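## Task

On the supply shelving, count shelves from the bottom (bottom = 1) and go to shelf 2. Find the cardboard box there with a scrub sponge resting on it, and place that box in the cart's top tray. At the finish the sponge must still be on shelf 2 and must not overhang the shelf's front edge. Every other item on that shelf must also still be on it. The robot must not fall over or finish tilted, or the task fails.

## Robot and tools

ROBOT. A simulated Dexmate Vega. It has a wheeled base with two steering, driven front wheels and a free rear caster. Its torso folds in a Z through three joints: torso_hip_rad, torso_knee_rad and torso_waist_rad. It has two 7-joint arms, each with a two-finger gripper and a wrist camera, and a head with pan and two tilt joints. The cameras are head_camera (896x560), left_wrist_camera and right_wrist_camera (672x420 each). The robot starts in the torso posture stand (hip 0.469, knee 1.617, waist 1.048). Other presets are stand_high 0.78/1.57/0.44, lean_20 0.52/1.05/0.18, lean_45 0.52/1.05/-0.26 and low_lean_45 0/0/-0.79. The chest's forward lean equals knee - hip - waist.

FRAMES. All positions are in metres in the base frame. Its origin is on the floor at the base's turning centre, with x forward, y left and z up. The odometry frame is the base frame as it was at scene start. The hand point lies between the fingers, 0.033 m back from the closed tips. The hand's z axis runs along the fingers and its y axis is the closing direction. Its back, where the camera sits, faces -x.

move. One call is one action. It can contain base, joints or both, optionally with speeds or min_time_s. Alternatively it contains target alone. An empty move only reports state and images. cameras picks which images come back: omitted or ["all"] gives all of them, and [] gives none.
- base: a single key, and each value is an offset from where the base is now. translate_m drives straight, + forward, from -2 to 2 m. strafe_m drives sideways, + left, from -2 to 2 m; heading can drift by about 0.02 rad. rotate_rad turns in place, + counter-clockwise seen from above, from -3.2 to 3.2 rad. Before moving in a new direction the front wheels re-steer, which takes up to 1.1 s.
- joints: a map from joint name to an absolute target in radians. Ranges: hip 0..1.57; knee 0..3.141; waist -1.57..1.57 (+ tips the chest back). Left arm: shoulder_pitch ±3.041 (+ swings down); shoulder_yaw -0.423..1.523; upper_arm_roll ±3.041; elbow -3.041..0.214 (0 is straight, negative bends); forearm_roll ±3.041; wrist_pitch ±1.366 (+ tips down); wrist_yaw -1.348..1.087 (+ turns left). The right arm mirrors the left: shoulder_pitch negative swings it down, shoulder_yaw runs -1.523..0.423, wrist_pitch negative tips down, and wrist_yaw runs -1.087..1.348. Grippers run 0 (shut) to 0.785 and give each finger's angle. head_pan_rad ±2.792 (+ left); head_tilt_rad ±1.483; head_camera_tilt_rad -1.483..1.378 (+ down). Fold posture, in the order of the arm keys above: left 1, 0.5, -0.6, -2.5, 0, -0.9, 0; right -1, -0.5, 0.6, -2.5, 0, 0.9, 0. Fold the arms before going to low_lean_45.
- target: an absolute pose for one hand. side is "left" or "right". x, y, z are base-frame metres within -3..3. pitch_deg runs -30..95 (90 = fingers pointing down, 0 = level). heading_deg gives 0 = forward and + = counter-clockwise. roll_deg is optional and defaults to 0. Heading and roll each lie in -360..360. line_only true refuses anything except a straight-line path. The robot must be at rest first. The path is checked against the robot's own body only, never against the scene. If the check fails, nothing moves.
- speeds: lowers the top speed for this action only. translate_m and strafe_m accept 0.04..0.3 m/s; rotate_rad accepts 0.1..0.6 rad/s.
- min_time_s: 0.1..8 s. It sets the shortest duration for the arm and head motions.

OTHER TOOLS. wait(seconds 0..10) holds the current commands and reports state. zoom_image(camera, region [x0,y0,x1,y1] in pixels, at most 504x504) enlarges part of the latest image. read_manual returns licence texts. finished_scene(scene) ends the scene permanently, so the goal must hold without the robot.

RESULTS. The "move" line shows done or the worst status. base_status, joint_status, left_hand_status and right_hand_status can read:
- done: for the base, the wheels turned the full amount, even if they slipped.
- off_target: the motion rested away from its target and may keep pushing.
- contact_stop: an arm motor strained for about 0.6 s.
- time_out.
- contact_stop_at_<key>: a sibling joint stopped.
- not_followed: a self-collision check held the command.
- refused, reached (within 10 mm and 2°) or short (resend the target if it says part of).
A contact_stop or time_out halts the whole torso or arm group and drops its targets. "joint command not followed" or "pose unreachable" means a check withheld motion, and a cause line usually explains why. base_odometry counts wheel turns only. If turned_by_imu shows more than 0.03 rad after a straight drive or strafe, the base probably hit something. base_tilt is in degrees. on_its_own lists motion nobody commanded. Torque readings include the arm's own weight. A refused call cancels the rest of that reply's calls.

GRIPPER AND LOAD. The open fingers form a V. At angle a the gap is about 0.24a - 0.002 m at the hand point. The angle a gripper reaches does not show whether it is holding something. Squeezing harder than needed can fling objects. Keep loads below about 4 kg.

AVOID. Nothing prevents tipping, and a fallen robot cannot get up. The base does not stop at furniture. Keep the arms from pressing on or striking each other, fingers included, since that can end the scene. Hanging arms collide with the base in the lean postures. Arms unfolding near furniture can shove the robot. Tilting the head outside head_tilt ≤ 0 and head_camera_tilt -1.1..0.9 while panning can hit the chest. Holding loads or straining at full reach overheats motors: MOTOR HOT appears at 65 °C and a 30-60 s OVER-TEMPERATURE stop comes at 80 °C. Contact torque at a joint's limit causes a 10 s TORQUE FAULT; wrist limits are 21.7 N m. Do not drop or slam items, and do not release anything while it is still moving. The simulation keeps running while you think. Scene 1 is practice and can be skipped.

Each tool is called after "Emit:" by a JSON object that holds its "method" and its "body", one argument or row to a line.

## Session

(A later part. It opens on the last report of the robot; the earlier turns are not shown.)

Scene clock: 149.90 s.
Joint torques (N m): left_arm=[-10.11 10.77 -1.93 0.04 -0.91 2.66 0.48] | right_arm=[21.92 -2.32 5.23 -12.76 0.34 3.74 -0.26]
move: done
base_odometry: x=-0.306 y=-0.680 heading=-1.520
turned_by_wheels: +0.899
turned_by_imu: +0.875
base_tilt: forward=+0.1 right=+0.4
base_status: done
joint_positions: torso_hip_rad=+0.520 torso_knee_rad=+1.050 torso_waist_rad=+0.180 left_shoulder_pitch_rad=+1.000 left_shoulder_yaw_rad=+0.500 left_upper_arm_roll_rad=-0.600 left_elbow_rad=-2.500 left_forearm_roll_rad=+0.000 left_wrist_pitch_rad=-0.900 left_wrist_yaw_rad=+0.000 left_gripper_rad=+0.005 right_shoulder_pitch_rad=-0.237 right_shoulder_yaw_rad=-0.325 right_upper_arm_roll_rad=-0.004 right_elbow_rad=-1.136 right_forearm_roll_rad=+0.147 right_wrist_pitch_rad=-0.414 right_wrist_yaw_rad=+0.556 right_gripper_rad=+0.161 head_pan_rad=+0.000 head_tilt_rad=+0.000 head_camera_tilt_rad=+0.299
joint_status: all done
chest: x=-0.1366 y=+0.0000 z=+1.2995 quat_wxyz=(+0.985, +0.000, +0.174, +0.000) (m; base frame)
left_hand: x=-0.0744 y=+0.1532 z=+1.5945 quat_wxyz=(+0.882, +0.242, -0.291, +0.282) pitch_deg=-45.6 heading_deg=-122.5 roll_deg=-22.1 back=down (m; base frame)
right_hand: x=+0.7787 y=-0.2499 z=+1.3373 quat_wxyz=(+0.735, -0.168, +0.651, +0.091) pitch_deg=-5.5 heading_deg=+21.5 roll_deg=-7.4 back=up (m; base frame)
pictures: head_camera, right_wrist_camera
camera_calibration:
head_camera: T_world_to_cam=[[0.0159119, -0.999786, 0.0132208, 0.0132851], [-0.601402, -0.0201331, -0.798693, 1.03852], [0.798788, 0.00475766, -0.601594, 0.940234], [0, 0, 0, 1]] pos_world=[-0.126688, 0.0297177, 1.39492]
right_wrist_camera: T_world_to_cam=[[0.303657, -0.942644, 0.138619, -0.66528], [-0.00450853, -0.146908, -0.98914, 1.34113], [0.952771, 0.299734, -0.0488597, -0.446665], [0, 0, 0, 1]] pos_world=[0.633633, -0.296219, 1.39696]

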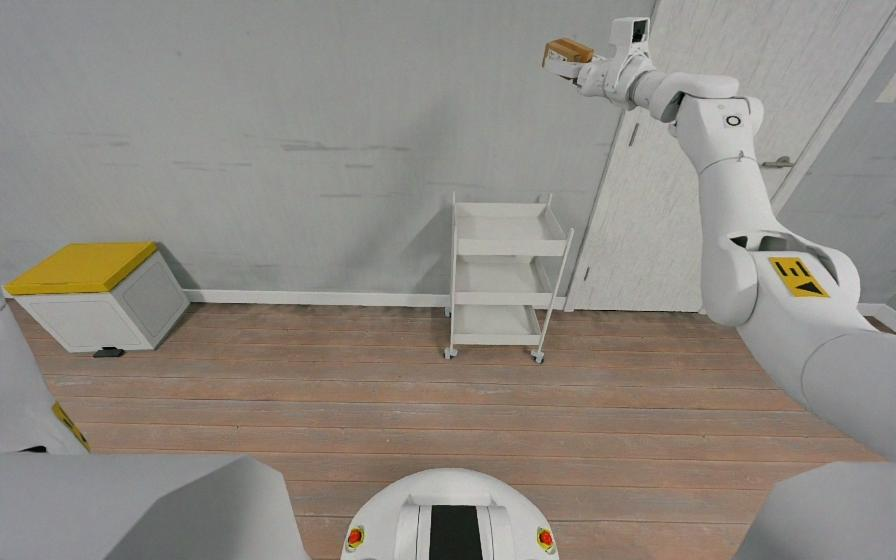

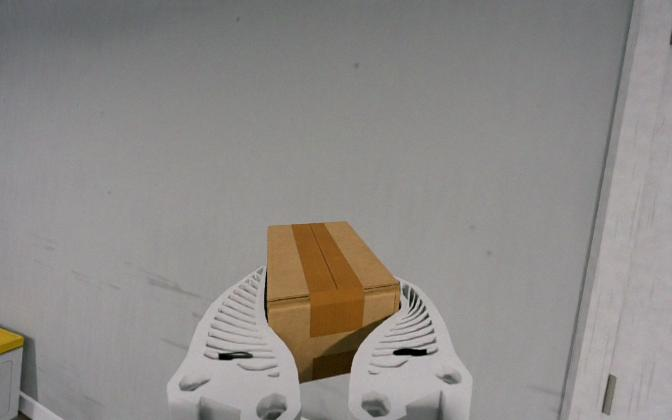

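Emit:
{"method": "move", "body": {
  "base": {"translate_m": -0.1},
  "joints": {"torso_hip_rad": 0.0, "torso_knee_rad": 0.1, "torso_waist_rad": -0.6, "head_camera_tilt_rad": -0.15},
  "cameras": []
}}

Emit:
{"method": "move", "body": {
  "target": {"side": "right", "x": 0.84, "y": -0.225, "z": 0.85, "pitch_deg": 18, "heading_deg": 0, "line_only": true},
  "cameras": ["head_camera","right_wrist_camera"]
}}

Scene clock: 155.80 s.
Joint torques (N m): left_arm=[-7.55 11.1 -3.28 -1.15 -1.59 2.05 0.64] | right_arm=[19.03 -4.02 4.19 -12.35 0.77 3.46 -0.07]
move: done
base_odometry: x=-0.312 y=-0.580 heading=-1.519
turned_by_wheels: +0.001
turned_by_imu: +0.004
base_tilt: forward=+0.2 right=+0.3
base_status: done
joint_positions: torso_hip_rad=+0.001 torso_knee_rad=+0.100 torso_waist_rad=-0.600 left_shoulder_pitch_rad=+1.000 left_shoulder_yaw_rad=+0.500 left_upper_arm_roll_rad=-0.600 left_elbow_rad=-2.500 left_forearm_roll_rad=+0.000 left_wrist_pitch_rad=-0.900 left_wrist_yaw_rad=+0.000 left_gripper_rad=+0.005 right_shoulder_pitch_rad=-0.237 right_shoulder_yaw_rad=-0.325 right_upper_arm_roll_rad=-0.004 right_elbow_rad=-1.136 right_forearm_roll_rad=+0.147 right_wrist_pitch_rad=-0.414 right_wrist_yaw_rad=+0.556 right_gripper_rad=+0.161 head_pan_rad=+0.000 head_tilt_rad=+0.000 head_camera_tilt_rad=-0.149
joint_status: all done
chest: x=+0.0068 y=+0.0000 z=+0.9017 quat_wxyz=(+0.939, +0.000, +0.343, +0.000) (m; base frame)
left_hand: x=+0.1662 y=+0.1532 z=+1.1575 quat_wxyz=(+0.919, +0.287, -0.133, +0.235) pitch_deg=-53.1 heading_deg=-100.5 roll_deg=-50.8 back=down (m; base frame)
right_hand: x=+0.8799 y=-0.2499 z=+0.6242 quat_wxyz=(+0.611, -0.149, +0.769, +0.119) pitch_deg=+13.1 heading_deg=+22.0 roll_deg=+0.0 back=up (m; base frame)
pictures: none
No camera images: "cameras" was empty.

Scene clock: 162.20 s.
Joint torques (N m): left_arm=[-7.17 11.15 -3.57 -1.4 -1.51 2.27 0.72] | right_arm=[28.33 -3.9 -0.2 -6.32 0.01 3.1 -0.13]
move: done
base_odometry: x=-0.312 y=-0.580 heading=-1.519
turned_by_wheels: +0.000
turned_by_imu: +0.002
base_tilt: forward=+0.1 right=+0.3
base_status: not commanded
joint_positions: torso_hip_rad=+0.001 torso_knee_rad=+0.100 torso_waist_rad=-0.600 left_shoulder_pitch_rad=+1.000 left_shoulder_yaw_rad=+0.500 left_upper_arm_roll_rad=-0.600 left_elbow_rad=-2.500 left_forearm_roll_rad=+0.000 left_wrist_pitch_rad=-0.900 left_wrist_yaw_rad=+0.000 left_gripper_rad=+0.005 right_shoulder_pitch_rad=+0.033 right_shoulder_yaw_rad=-0.169 right_upper_arm_roll_rad=-0.062 right_elbow_rad=-1.751 right_forearm_roll_rad=+0.607 right_wrist_pitch_rad=-1.366 right_wrist_yaw_rad=-0.459 right_gripper_rad=+0.161 head_pan_rad=+0.000 head_tilt_rad=+0.000 head_camera_tilt_rad=-0.149
joint_status: not commanded
chest: x=+0.0068 y=+0.0000 z=+0.9017 quat_wxyz=(+0.939, +0.000, +0.343, +0.000) (m; base frame)
left_hand: x=+0.1662 y=+0.1532 z=+1.1575 quat_wxyz=(+0.919, +0.287, -0.133, +0.235) pitch_deg=-53.1 heading_deg=-100.5 roll_deg=-50.8 back=down (m; base frame)
right_hand: x=+0.8402 y=-0.2250 z=+0.8492 quat_wxyz=(+0.588, +0.000, +0.809, +0.000) pitch_deg=+18.0 heading_deg=+0.0 roll_deg=+0.0 back=up (m; base frame)
right_hand_status: reached (straight line, planned for 4.9 s): 1 mm and 0.1 deg off.
pictures: head_camera, right_wrist_camera
camera_calibration:
head_camera: T_world_to_cam=[[0.0144971, -0.99979, 0.0145158, 0.0142209], [-0.518975, -0.0199324, -0.854557, 0.891334], [0.854666, 0.0048553, -0.519155, 0.487269], [0, 0, 0, 1]] pos_world=[0.0459219, 0.0296185, 1.01446]
right_wrist_camera: T_world_to_cam=[[-0.0415713, -0.998686, 0.0299585, -0.223117], [-0.451055, -0.00799634, -0.89246, 1.18646], [0.891527, -0.0506137, -0.45013, -0.223184], [0, 0, 0, 1]] pos_world=[0.724859, -0.224633, 0.965093]

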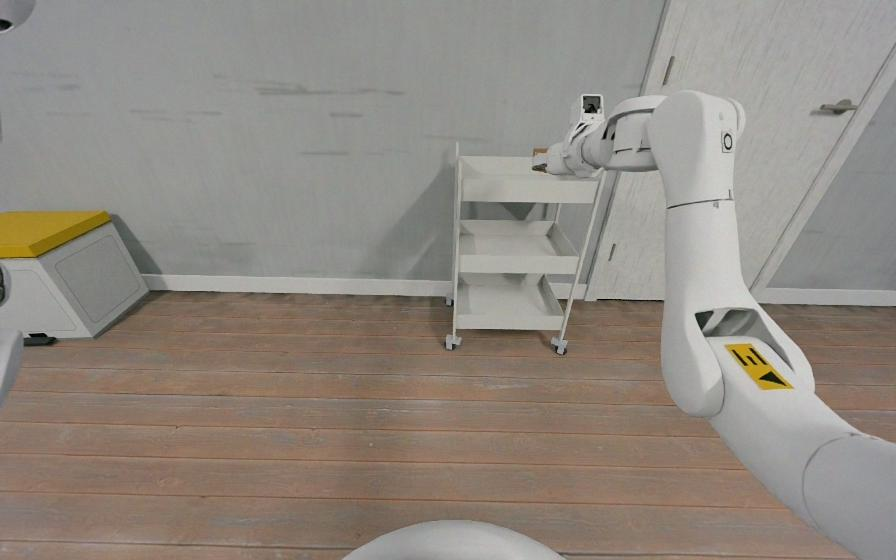

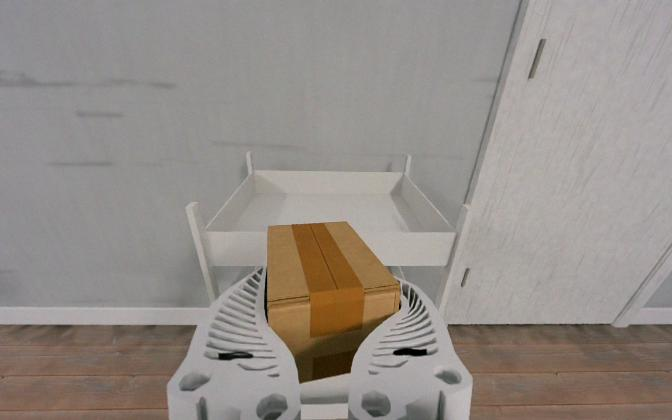

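Emit:
{"method": "move", "body": {
  "base": {"translate_m": 0.5},
  "speeds": {"translate_m": 0.15},
  "cameras": ["head_camera","right_wrist_camera"]
}}

Emit:
{"method": "zoom_image", "body": {
  "camera": "head_camera",
  "region": [400, 100, 700, 300]
}}

Scene clock: 167.23 s.
Joint torques (N m): left_arm=[-7.27 10.61 -3.52 -2.79 -1.58 1.66 0.7] | right_arm=[28.25 -2.26 0.54 -6.72 -0.01 2.87 -0.28]
move: done
base_odometry: x=-0.286 y=-1.080 heading=-1.518
turned_by_wheels: +0.001
turned_by_imu: -0.001
base_tilt: forward=+0.2 right=+0.2
base_status: done
joint_positions: torso_hip_rad=+0.001 torso_knee_rad=+0.100 torso_waist_rad=-0.600 left_shoulder_pitch_rad=+1.000 left_shoulder_yaw_rad=+0.500 left_upper_arm_roll_rad=-0.600 left_elbow_rad=-2.500 left_forearm_roll_rad=+0.000 left_wrist_pitch_rad=-0.900 left_wrist_yaw_rad=+0.000 left_gripper_rad=+0.005 right_shoulder_pitch_rad=+0.034 right_shoulder_yaw_rad=-0.169 right_upper_arm_roll_rad=-0.063 right_elbow_rad=-1.750 right_forearm_roll_rad=+0.613 right_wrist_pitch_rad=-1.366 right_wrist_yaw_rad=-0.465 right_gripper_rad=+0.161 head_pan_rad=+0.000 head_tilt_rad=+0.000 head_camera_tilt_rad=-0.149
joint_status: not commanded
chest: x=+0.0068 y=+0.0000 z=+0.9016 quat_wxyz=(+0.939, +0.000, +0.343, +0.000) (m; base frame)
left_hand: x=+0.1662 y=+0.1532 z=+1.1575 quat_wxyz=(+0.919, +0.287, -0.133, +0.236) pitch_deg=-53.1 heading_deg=-100.5 roll_deg=-50.8 back=down (m; base frame)
right_hand: x=+0.8399 y=-0.2250 z=+0.8495 quat_wxyz=(+0.588, +0.000, +0.809, +0.000) pitch_deg=+18.0 heading_deg=+0.0 roll_deg=+0.0 back=up (m; base frame)
pictures: head_camera, right_wrist_camera
camera_calibration:
head_camera: T_world_to_cam=[[0.0144962, -0.99979, 0.0145142, 0.0142225], [-0.518975, -0.0199306, -0.854557, 0.891334], [0.854666, 0.00485528, -0.519155, 0.487269], [0, 0, 0, 1]] pos_world=[0.0459219, 0.0296185, 1.01446]
right_wrist_camera: T_world_to_cam=[[-0.0422342, -0.998645, 0.030418, -0.222993], [-0.451385, -0.00808891, -0.892293, 1.18688], [0.891329, -0.0514155, -0.450431, -0.222521], [0, 0, 0, 1]] pos_world=[0.724659, -0.224531, 0.965594]

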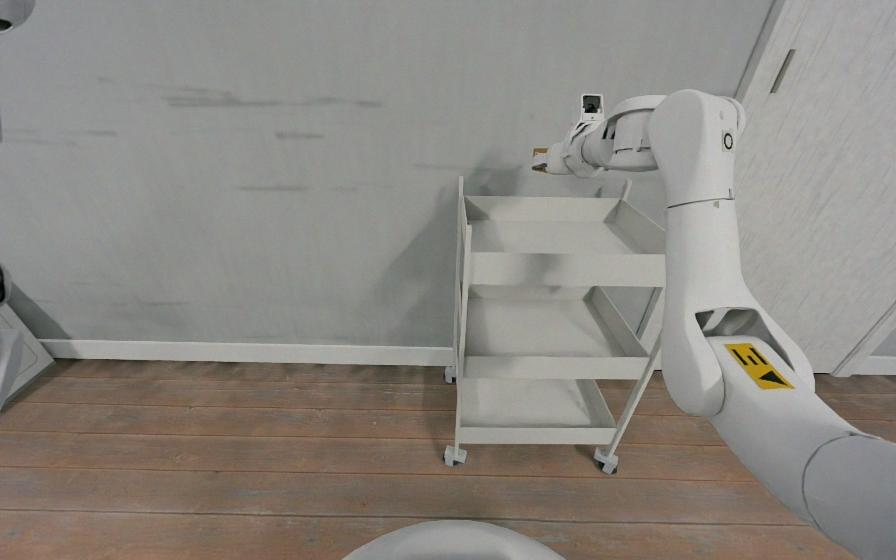

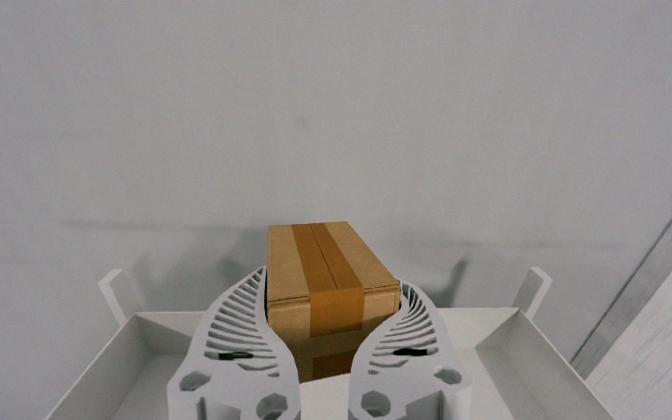

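Scaled by 1.680 from the camera's 896x560 image, which has a finer 960x600 frame.

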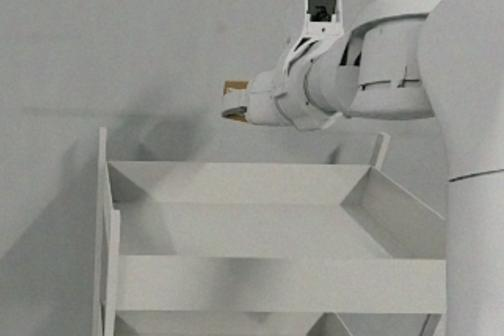

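Emit:
{"method": "move", "body": {
  "target": {"side": "right", "x": 0.857, "y": -0.22, "z": 0.76, "pitch_deg": 22, "heading_deg": 0, "line_only": true},
  "cameras": []
}}

Emit:
{"method": "move", "body": {
  "target": {"side": "right", "x": 0.857, "y": -0.22, "z": 0.715, "pitch_deg": 22, "heading_deg": 0, "line_only": true},
  "cameras": ["head_camera","right_wrist_camera"]
}}

Emit:
{"method": "zoom_image", "body": {
  "camera": "head_camera",
  "region": [440, 100, 680, 300]
}}

Scene clock: 170.30 s.
Joint torques (N m): left_arm=[-6.95 10.76 -3.81 -2.23 -1.56 1.91 0.75] | right_arm=[16.32 -2.88 1.23 -7.37 -0.35 3.33 0.33]
move: done
base_odometry: x=-0.286 y=-1.080 heading=-1.518
turned_by_wheels: +0.000
turned_by_imu: +0.001
base_tilt: forward=+0.2 right=+0.3
base_status: not commanded
joint_positions: torso_hip_rad=+0.001 torso_knee_rad=+0.100 torso_waist_rad=-0.600 left_shoulder_pitch_rad=+1.000 left_shoulder_yaw_rad=+0.500 left_upper_arm_roll_rad=-0.600 left_elbow_rad=-2.500 left_forearm_roll_rad=+0.000 left_wrist_pitch_rad=-0.900 left_wrist_yaw_rad=+0.000 left_gripper_rad=+0.005 right_shoulder_pitch_rad=-0.051 right_shoulder_yaw_rad=-0.195 right_upper_arm_roll_rad=-0.123 right_elbow_rad=-1.652 right_forearm_roll_rad=+0.584 right_wrist_pitch_rad=-1.231 right_wrist_yaw_rad=-0.419 right_gripper_rad=+0.161 head_pan_rad=+0.000 head_tilt_rad=+0.000 head_camera_tilt_rad=-0.149
joint_status: not commanded
chest: x=+0.0068 y=+0.0000 z=+0.9016 quat_wxyz=(+0.939, +0.000, +0.343, +0.000) (m; base frame)
left_hand: x=+0.1662 y=+0.1532 z=+1.1575 quat_wxyz=(+0.919, +0.287, -0.133, +0.236) pitch_deg=-53.1 heading_deg=-100.5 roll_deg=-50.8 back=down (m; base frame)
right_hand: x=+0.8564 y=-0.2202 z=+0.7634 quat_wxyz=(+0.560, +0.000, +0.828, +0.000) pitch_deg=+21.9 heading_deg=+0.0 roll_deg=+0.0 back=up (m; base frame)
right_hand_status: reached (straight line, planned for 0.8 s): 3 mm and 0.1 deg off.
pictures: none
No camera images: "cameras" was empty.

Scene clock: 172.17 s.
Joint torques (N m): left_arm=[-7.62 10.32 -3.6 -2.73 -1.48 1.93 0.63] | right_arm=[16.23 -3.14 1 -7.13 -0.32 3.87 0.08]
move: done
base_odometry: x=-0.286 y=-1.080 heading=-1.518
turned_by_wheels: +0.000
turned_by_imu: +0.000
base_tilt: forward=+0.2 right=+0.3
base_status: not commanded
joint_positions: torso_hip_rad=+0.001 torso_knee_rad=+0.100 torso_waist_rad=-0.600 left_shoulder_pitch_rad=+1.000 left_shoulder_yaw_rad=+0.500 left_upper_arm_roll_rad=-0.600 left_elbow_rad=-2.500 left_forearm_roll_rad=+0.000 left_wrist_pitch_rad=-0.900 left_wrist_yaw_rad=+0.000 left_gripper_rad=+0.005 right_shoulder_pitch_rad=-0.139 right_shoulder_yaw_rad=-0.217 right_upper_arm_roll_rad=-0.150 right_elbow_rad=-1.646 right_forearm_roll_rad=+0.564 right_wrist_pitch_rad=-1.130 right_wrist_yaw_rad=-0.390 right_gripper_rad=+0.161 head_pan_rad=+0.000 head_tilt_rad=+0.000 head_camera_tilt_rad=-0.149
joint_status: not commanded
chest: x=+0.0068 y=+0.0000 z=+0.9016 quat_wxyz=(+0.939, +0.000, +0.343, +0.000) (m; base frame)
left_hand: x=+0.1662 y=+0.1532 z=+1.1575 quat_wxyz=(+0.919, +0.287, -0.133, +0.236) pitch_deg=-53.1 heading_deg=-100.5 roll_deg=-50.8 back=down (m; base frame)
right_hand: x=+0.8570 y=-0.2201 z=+0.7173 quat_wxyz=(+0.559, +0.000, +0.829, +0.000) pitch_deg=+22.0 heading_deg=+0.0 roll_deg=+0.0 back=up (m; base frame)
right_hand_status: reached (straight line, planned for 0.7 s): 2 mm and 0.0 deg off.
pictures: head_camera, right_wrist_camera
camera_calibration:
head_camera: T_world_to_cam=[[0.0144962, -0.99979, 0.0145142, 0.0142225], [-0.518975, -0.0199306, -0.854557, 0.891334], [0.854666, 0.00485528, -0.519155, 0.487269], [0, 0, 0, 1]] pos_world=[0.0459219, 0.0296185, 1.01446]
right_wrist_camera: T_world_to_cam=[[-0.0402404, -0.998635, 0.0332908, -0.217047], [-0.512365, -0.00798093, -0.858731, 1.10485], [0.857825, -0.0516127, -0.511344, -0.224715], [0, 0, 0, 1]] pos_world=[0.750117, -0.219531, 0.841085]

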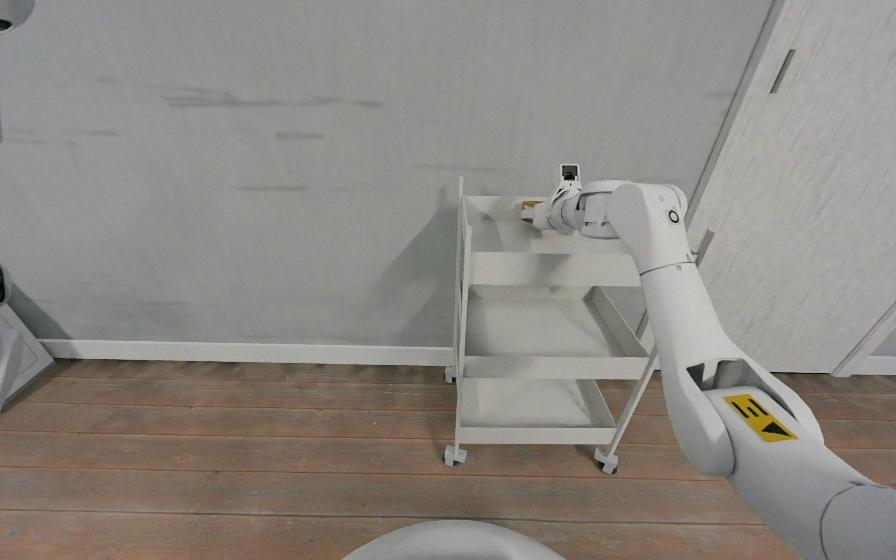

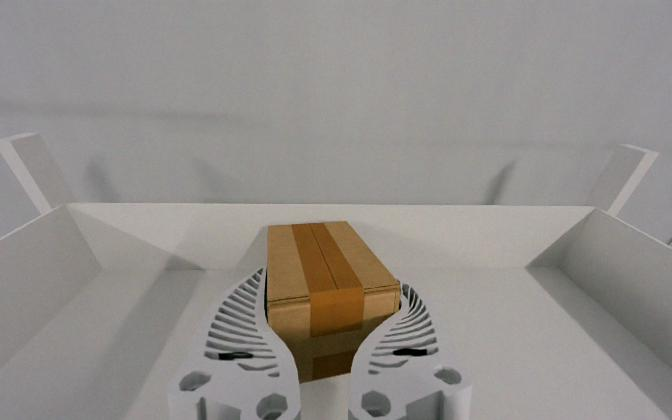

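Scaled by 2.100 from the camera's 896x560 image, which has a finer 960x600 frame.

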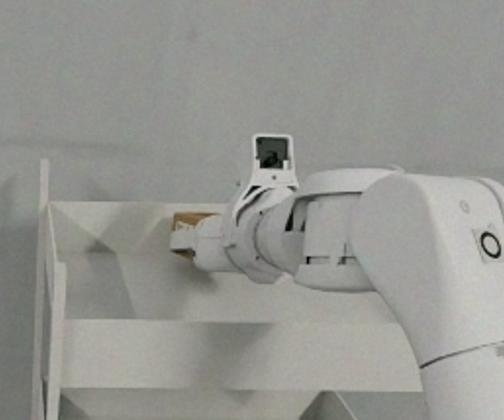

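Emit:
{"method": "move", "body": {
  "target": {"side": "right", "x": 0.857, "y": -0.22, "z": 0.702, "pitch_deg": 20, "heading_deg": 0, "line_only": true},
  "cameras": ["right_wrist_camera"]
}}

Emit:
{"method": "move", "body": {
  "target": {"side": "right", "x": 0.857, "y": -0.22, "z": 0.69, "pitch_deg": 19, "heading_deg": 0, "line_only": true},
  "cameras": ["right_wrist_camera"]
}}

Scene clock: 174.47 s.
Joint torques (N m): left_arm=[-7.54 11.42 -3.83 -2.07 -1.57 1.49 0.81] | right_arm=[16.98 -2.24 0.73 -12.66 -0.4 3.44 0.37]
move: done
base_odometry: x=-0.286 y=-1.080 heading=-1.518
turned_by_wheels: +0.000
turned_by_imu: +0.001
base_tilt: forward=+0.1 right=+0.3
base_status: not commanded
joint_positions: torso_hip_rad=+0.001 torso_knee_rad=+0.100 torso_waist_rad=-0.600 left_shoulder_pitch_rad=+1.000 left_shoulder_yaw_rad=+0.500 left_upper_arm_roll_rad=-0.600 left_elbow_rad=-2.500 left_forearm_roll_rad=+0.000 left_wrist_pitch_rad=-0.900 left_wrist_yaw_rad=+0.000 left_gripper_rad=+0.005 right_shoulder_pitch_rad=-0.200 right_shoulder_yaw_rad=-0.234 right_upper_arm_roll_rad=-0.167 right_elbow_rad=-1.661 right_forearm_roll_rad=+0.546 right_wrist_pitch_rad=-1.044 right_wrist_yaw_rad=-0.371 right_gripper_rad=+0.161 head_pan_rad=+0.000 head_tilt_rad=+0.000 head_camera_tilt_rad=-0.149
joint_status: not commanded
chest: x=+0.0068 y=+0.0000 z=+0.9016 quat_wxyz=(+0.939, +0.000, +0.343, +0.000) (m; base frame)
left_hand: x=+0.1662 y=+0.1532 z=+1.1575 quat_wxyz=(+0.919, +0.287, -0.133, +0.236) pitch_deg=-53.1 heading_deg=-100.5 roll_deg=-50.8 back=down (m; base frame)
right_hand: x=+0.8570 y=-0.2202 z=+0.7025 quat_wxyz=(+0.572, +0.000, +0.820, +0.000) pitch_deg=+20.2 heading_deg=+0.0 roll_deg=+0.0 back=up (m; base frame)
right_hand_status: reached (straight line, planned for 0.6 s): 0 mm and 0.2 deg off.
pictures: right_wrist_camera
camera_calibration:
right_wrist_camera: T_world_to_cam=[[-0.0413891, -0.99863, 0.0320209, -0.214788], [-0.484312, -0.00797943, -0.874859, 1.07933], [0.873916, -0.0517178, -0.483319, -0.265867], [0, 0, 0, 1]] pos_world=[0.746189, -0.219631, 0.822643]

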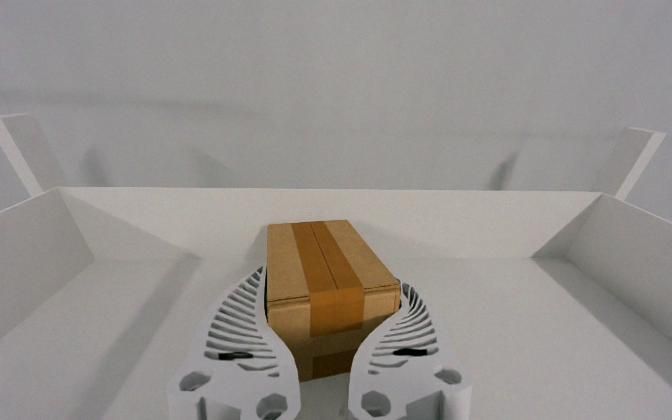

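Scene clock: 176.00 s.
Joint torques (N m): left_arm=[-7.28 10.52 -3.68 -1.75 -1.65 1.59 0.69] | right_arm=[14.07 -3.13 1.95 -11.19 -0.67 2.21 -0.27]
move: done
base_odometry: x=-0.286 y=-1.080 heading=-1.518
turned_by_wheels: +0.000
turned_by_imu: +0.000
base_tilt: forward=+0.2 right=+0.3
base_status: not commanded
joint_positions: torso_hip_rad=+0.001 torso_knee_rad=+0.100 torso_waist_rad=-0.600 left_shoulder_pitch_rad=+1.000 left_shoulder_yaw_rad=+0.500 left_upper_arm_roll_rad=-0.600 left_elbow_rad=-2.500 left_forearm_roll_rad=+0.000 left_wrist_pitch_rad=-0.900 left_wrist_yaw_rad=+0.000 left_gripper_rad=+0.005 right_shoulder_pitch_rad=-0.238 right_shoulder_yaw_rad=-0.243 right_upper_arm_roll_rad=-0.178 right_elbow_rad=-1.662 right_forearm_roll_rad=+0.532 right_wrist_pitch_rad=-0.985 right_wrist_yaw_rad=-0.357 right_gripper_rad=+0.160 head_pan_rad=+0.000 head_tilt_rad=+0.000 head_camera_tilt_rad=-0.149
joint_status: not commanded
chest: x=+0.0068 y=+0.0000 z=+0.9016 quat_wxyz=(+0.939, +0.000, +0.343, +0.000) (m; base frame)
left_hand: x=+0.1662 y=+0.1532 z=+1.1575 quat_wxyz=(+0.919, +0.287, -0.133, +0.236) pitch_deg=-53.1 heading_deg=-100.5 roll_deg=-50.8 back=down (m; base frame)
right_hand: x=+0.8571 y=-0.2201 z=+0.6910 quat_wxyz=(+0.580, +0.000, +0.815, +0.000) pitch_deg=+19.1 heading_deg=+0.0 roll_deg=+0.0 back=up (m; base frame)
right_hand_status: reached (straight line, planned for 0.5 s): 1 mm and 0.1 deg off.
pictures: right_wrist_camera
camera_calibration:
right_wrist_camera: T_world_to_cam=[[-0.0419244, -0.998636, 0.0311192, -0.213323], [-0.46808, -0.00788528, -0.883651, 1.06157], [0.882691, -0.0516128, -0.467111, -0.29004], [0, 0, 0, 1]] pos_world=[0.743974, -0.219631, 0.809219]

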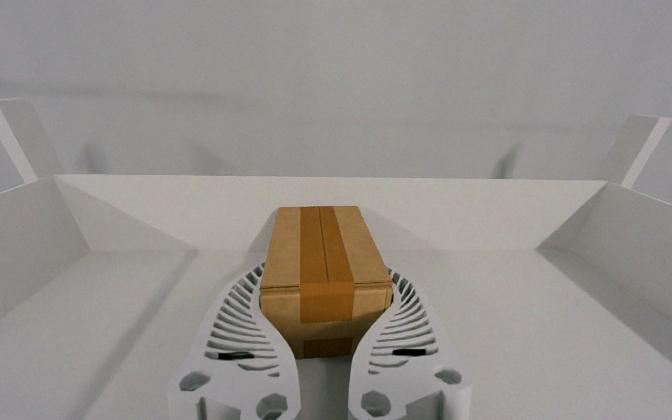

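Emit:
{"method": "move", "body": {
  "joints": {"right_gripper_rad": 0.45},
  "cameras": ["right_wrist_camera"]
}}

Emit:
{"method": "move", "body": {
  "target": {"side": "right", "x": 0.80, "y": -0.22, "z": 0.74, "pitch_deg": 23, "heading_deg": 0, "line_only": true},
  "cameras": ["head_camera","right_wrist_camera"]
}}

Scene clock: 177.13 s.
Joint torques (N m): left_arm=[-7.19 10.91 -3.53 -2.09 -1.56 1.16 0.72] | right_arm=[11.37 -0.91 0.04 -10.36 -0.36 2.84 0.06]
move: done
base_odometry: x=-0.286 y=-1.080 heading=-1.518
turned_by_wheels: +0.000
turned_by_imu: +0.000
base_tilt: forward=+0.2 right=+0.4
base_status: not commanded
joint_positions: torso_hip_rad=+0.001 torso_knee_rad=+0.100 torso_waist_rad=-0.600 left_shoulder_pitch_rad=+1.000 left_shoulder_yaw_rad=+0.500 left_upper_arm_roll_rad=-0.600 left_elbow_rad=-2.500 left_forearm_roll_rad=+0.000 left_wrist_pitch_rad=-0.900 left_wrist_yaw_rad=+0.000 left_gripper_rad=+0.005 right_shoulder_pitch_rad=-0.241 right_shoulder_yaw_rad=-0.244 right_upper_arm_roll_rad=-0.179 right_elbow_rad=-1.662 right_forearm_roll_rad=+0.531 right_wrist_pitch_rad=-0.980 right_wrist_yaw_rad=-0.356 right_gripper_rad=+0.450 head_pan_rad=+0.000 head_tilt_rad=+0.000 head_camera_tilt_rad=-0.149
joint_status: all done
chest: x=+0.0068 y=+0.0000 z=+0.9016 quat_wxyz=(+0.939, +0.000, +0.343, +0.000) (m; base frame)
left_hand: x=+0.1661 y=+0.1532 z=+1.1575 quat_wxyz=(+0.919, +0.287, -0.133, +0.236) pitch_deg=-53.1 heading_deg=-100.5 roll_deg=-50.8 back=down (m; base frame)
right_hand: x=+0.8570 y=-0.2202 z=+0.6902 quat_wxyz=(+0.581, +0.000, +0.814, +0.000) pitch_deg=+19.0 heading_deg=+0.0 roll_deg=+0.0 back=up (m; base frame)
pictures: right_wrist_camera
camera_calibration:
right_wrist_camera: T_world_to_cam=[[-0.0420667, -0.998631, 0.0310882, -0.213165], [-0.466576, -0.00787937, -0.884446, 1.06003], [0.88348, -0.0517108, -0.465605, -0.292202], [0, 0, 0, 1]] pos_world=[0.743773, -0.219631, 0.808117]

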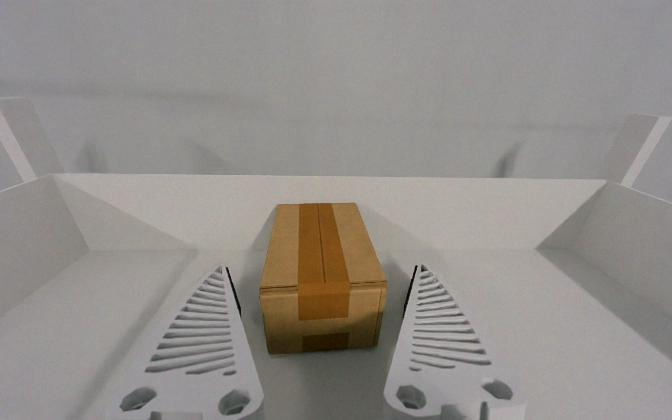

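Scene clock: 180.20 s.
Joint torques (N m): left_arm=[-7.59 9.6 -3.48 -1.6 -1.55 1.39 0.67] | right_arm=[25.87 -0.9 5.5 -11.18 0.05 2.6 -0.28]
move: done
base_odometry: x=-0.286 y=-1.080 heading=-1.518
turned_by_wheels: +0.000
turned_by_imu: +0.001
base_tilt: forward=+0.1 right=+0.3
base_status: not commanded
joint_positions: torso_hip_rad=+0.001 torso_knee_rad=+0.100 torso_waist_rad=-0.600 left_shoulder_pitch_rad=+1.000 left_shoulder_yaw_rad=+0.500 left_upper_arm_roll_rad=-0.600 left_elbow_rad=-2.500 left_forearm_roll_rad=+0.000 left_wrist_pitch_rad=-0.900 left_wrist_yaw_rad=+0.000 left_gripper_rad=+0.005 right_shoulder_pitch_rad=-0.207 right_shoulder_yaw_rad=-0.175 right_upper_arm_roll_rad=-0.051 right_elbow_rad=-1.905 right_forearm_roll_rad=+0.666 right_wrist_pitch_rad=-1.361 right_wrist_yaw_rad=-0.526 right_gripper_rad=+0.450 head_pan_rad=+0.000 head_tilt_rad=+0.000 head_camera_tilt_rad=-0.149
joint_status: not commanded
chest: x=+0.0068 y=+0.0000 z=+0.9016 quat_wxyz=(+0.940, +0.000, +0.343, +0.000) (m; base frame)
left_hand: x=+0.1661 y=+0.1532 z=+1.1575 quat_wxyz=(+0.919, +0.287, -0.133, +0.236) pitch_deg=-53.1 heading_deg=-100.5 roll_deg=-50.8 back=down (m; base frame)
right_hand: x=+0.8008 y=-0.2198 z=+0.7386 quat_wxyz=(+0.552, +0.000, +0.834, +0.000) pitch_deg=+23.0 heading_deg=+0.0 roll_deg=+0.0 back=up (m; base frame)
right_hand_status: reached (straight line, planned for 1.5 s): 2 mm and 0.0 deg off.
pictures: head_camera, right_wrist_camera
camera_calibration:
head_camera: T_world_to_cam=[[0.0144962, -0.99979, 0.0145142, 0.0142225], [-0.518975, -0.0199306, -0.854557, 0.891334], [0.854666, 0.00485528, -0.519155, 0.487269], [0, 0, 0, 1]] pos_world=[0.0459219, 0.0296185, 1.01446]
right_wrist_camera: T_world_to_cam=[[-0.0394028, -0.998651, 0.033829, -0.220845], [-0.527166, -0.00798435, -0.849725, 1.09951], [0.848849, -0.0513151, -0.52614, -0.147388], [0, 0, 0, 1]] pos_world=[0.696033, -0.219332, 0.864207]

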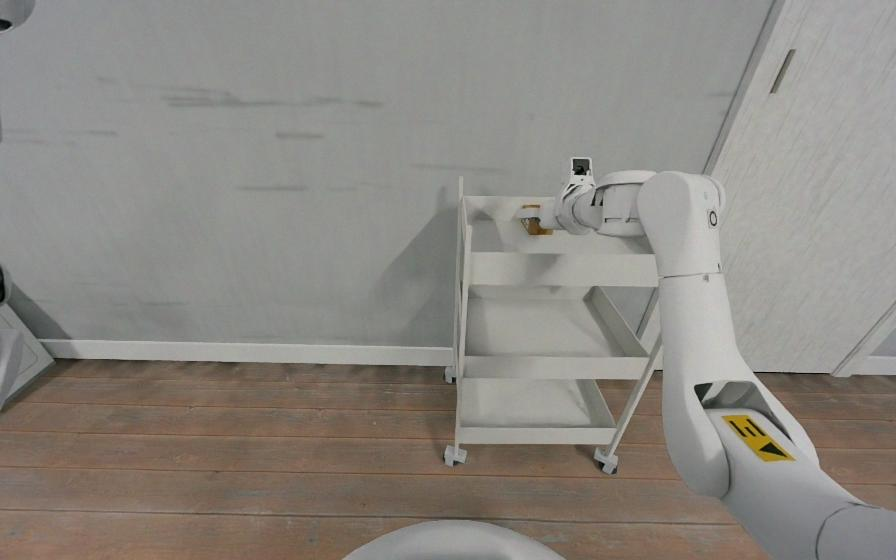

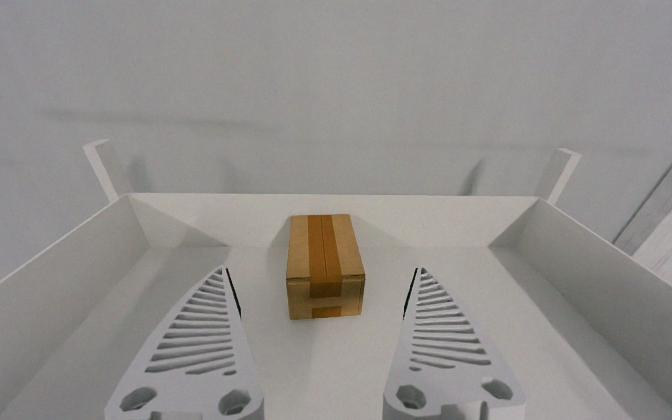

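Emit:
{"method": "finished_scene", "body": {
  "scene": 2
}}

The scene is finished: the task was done.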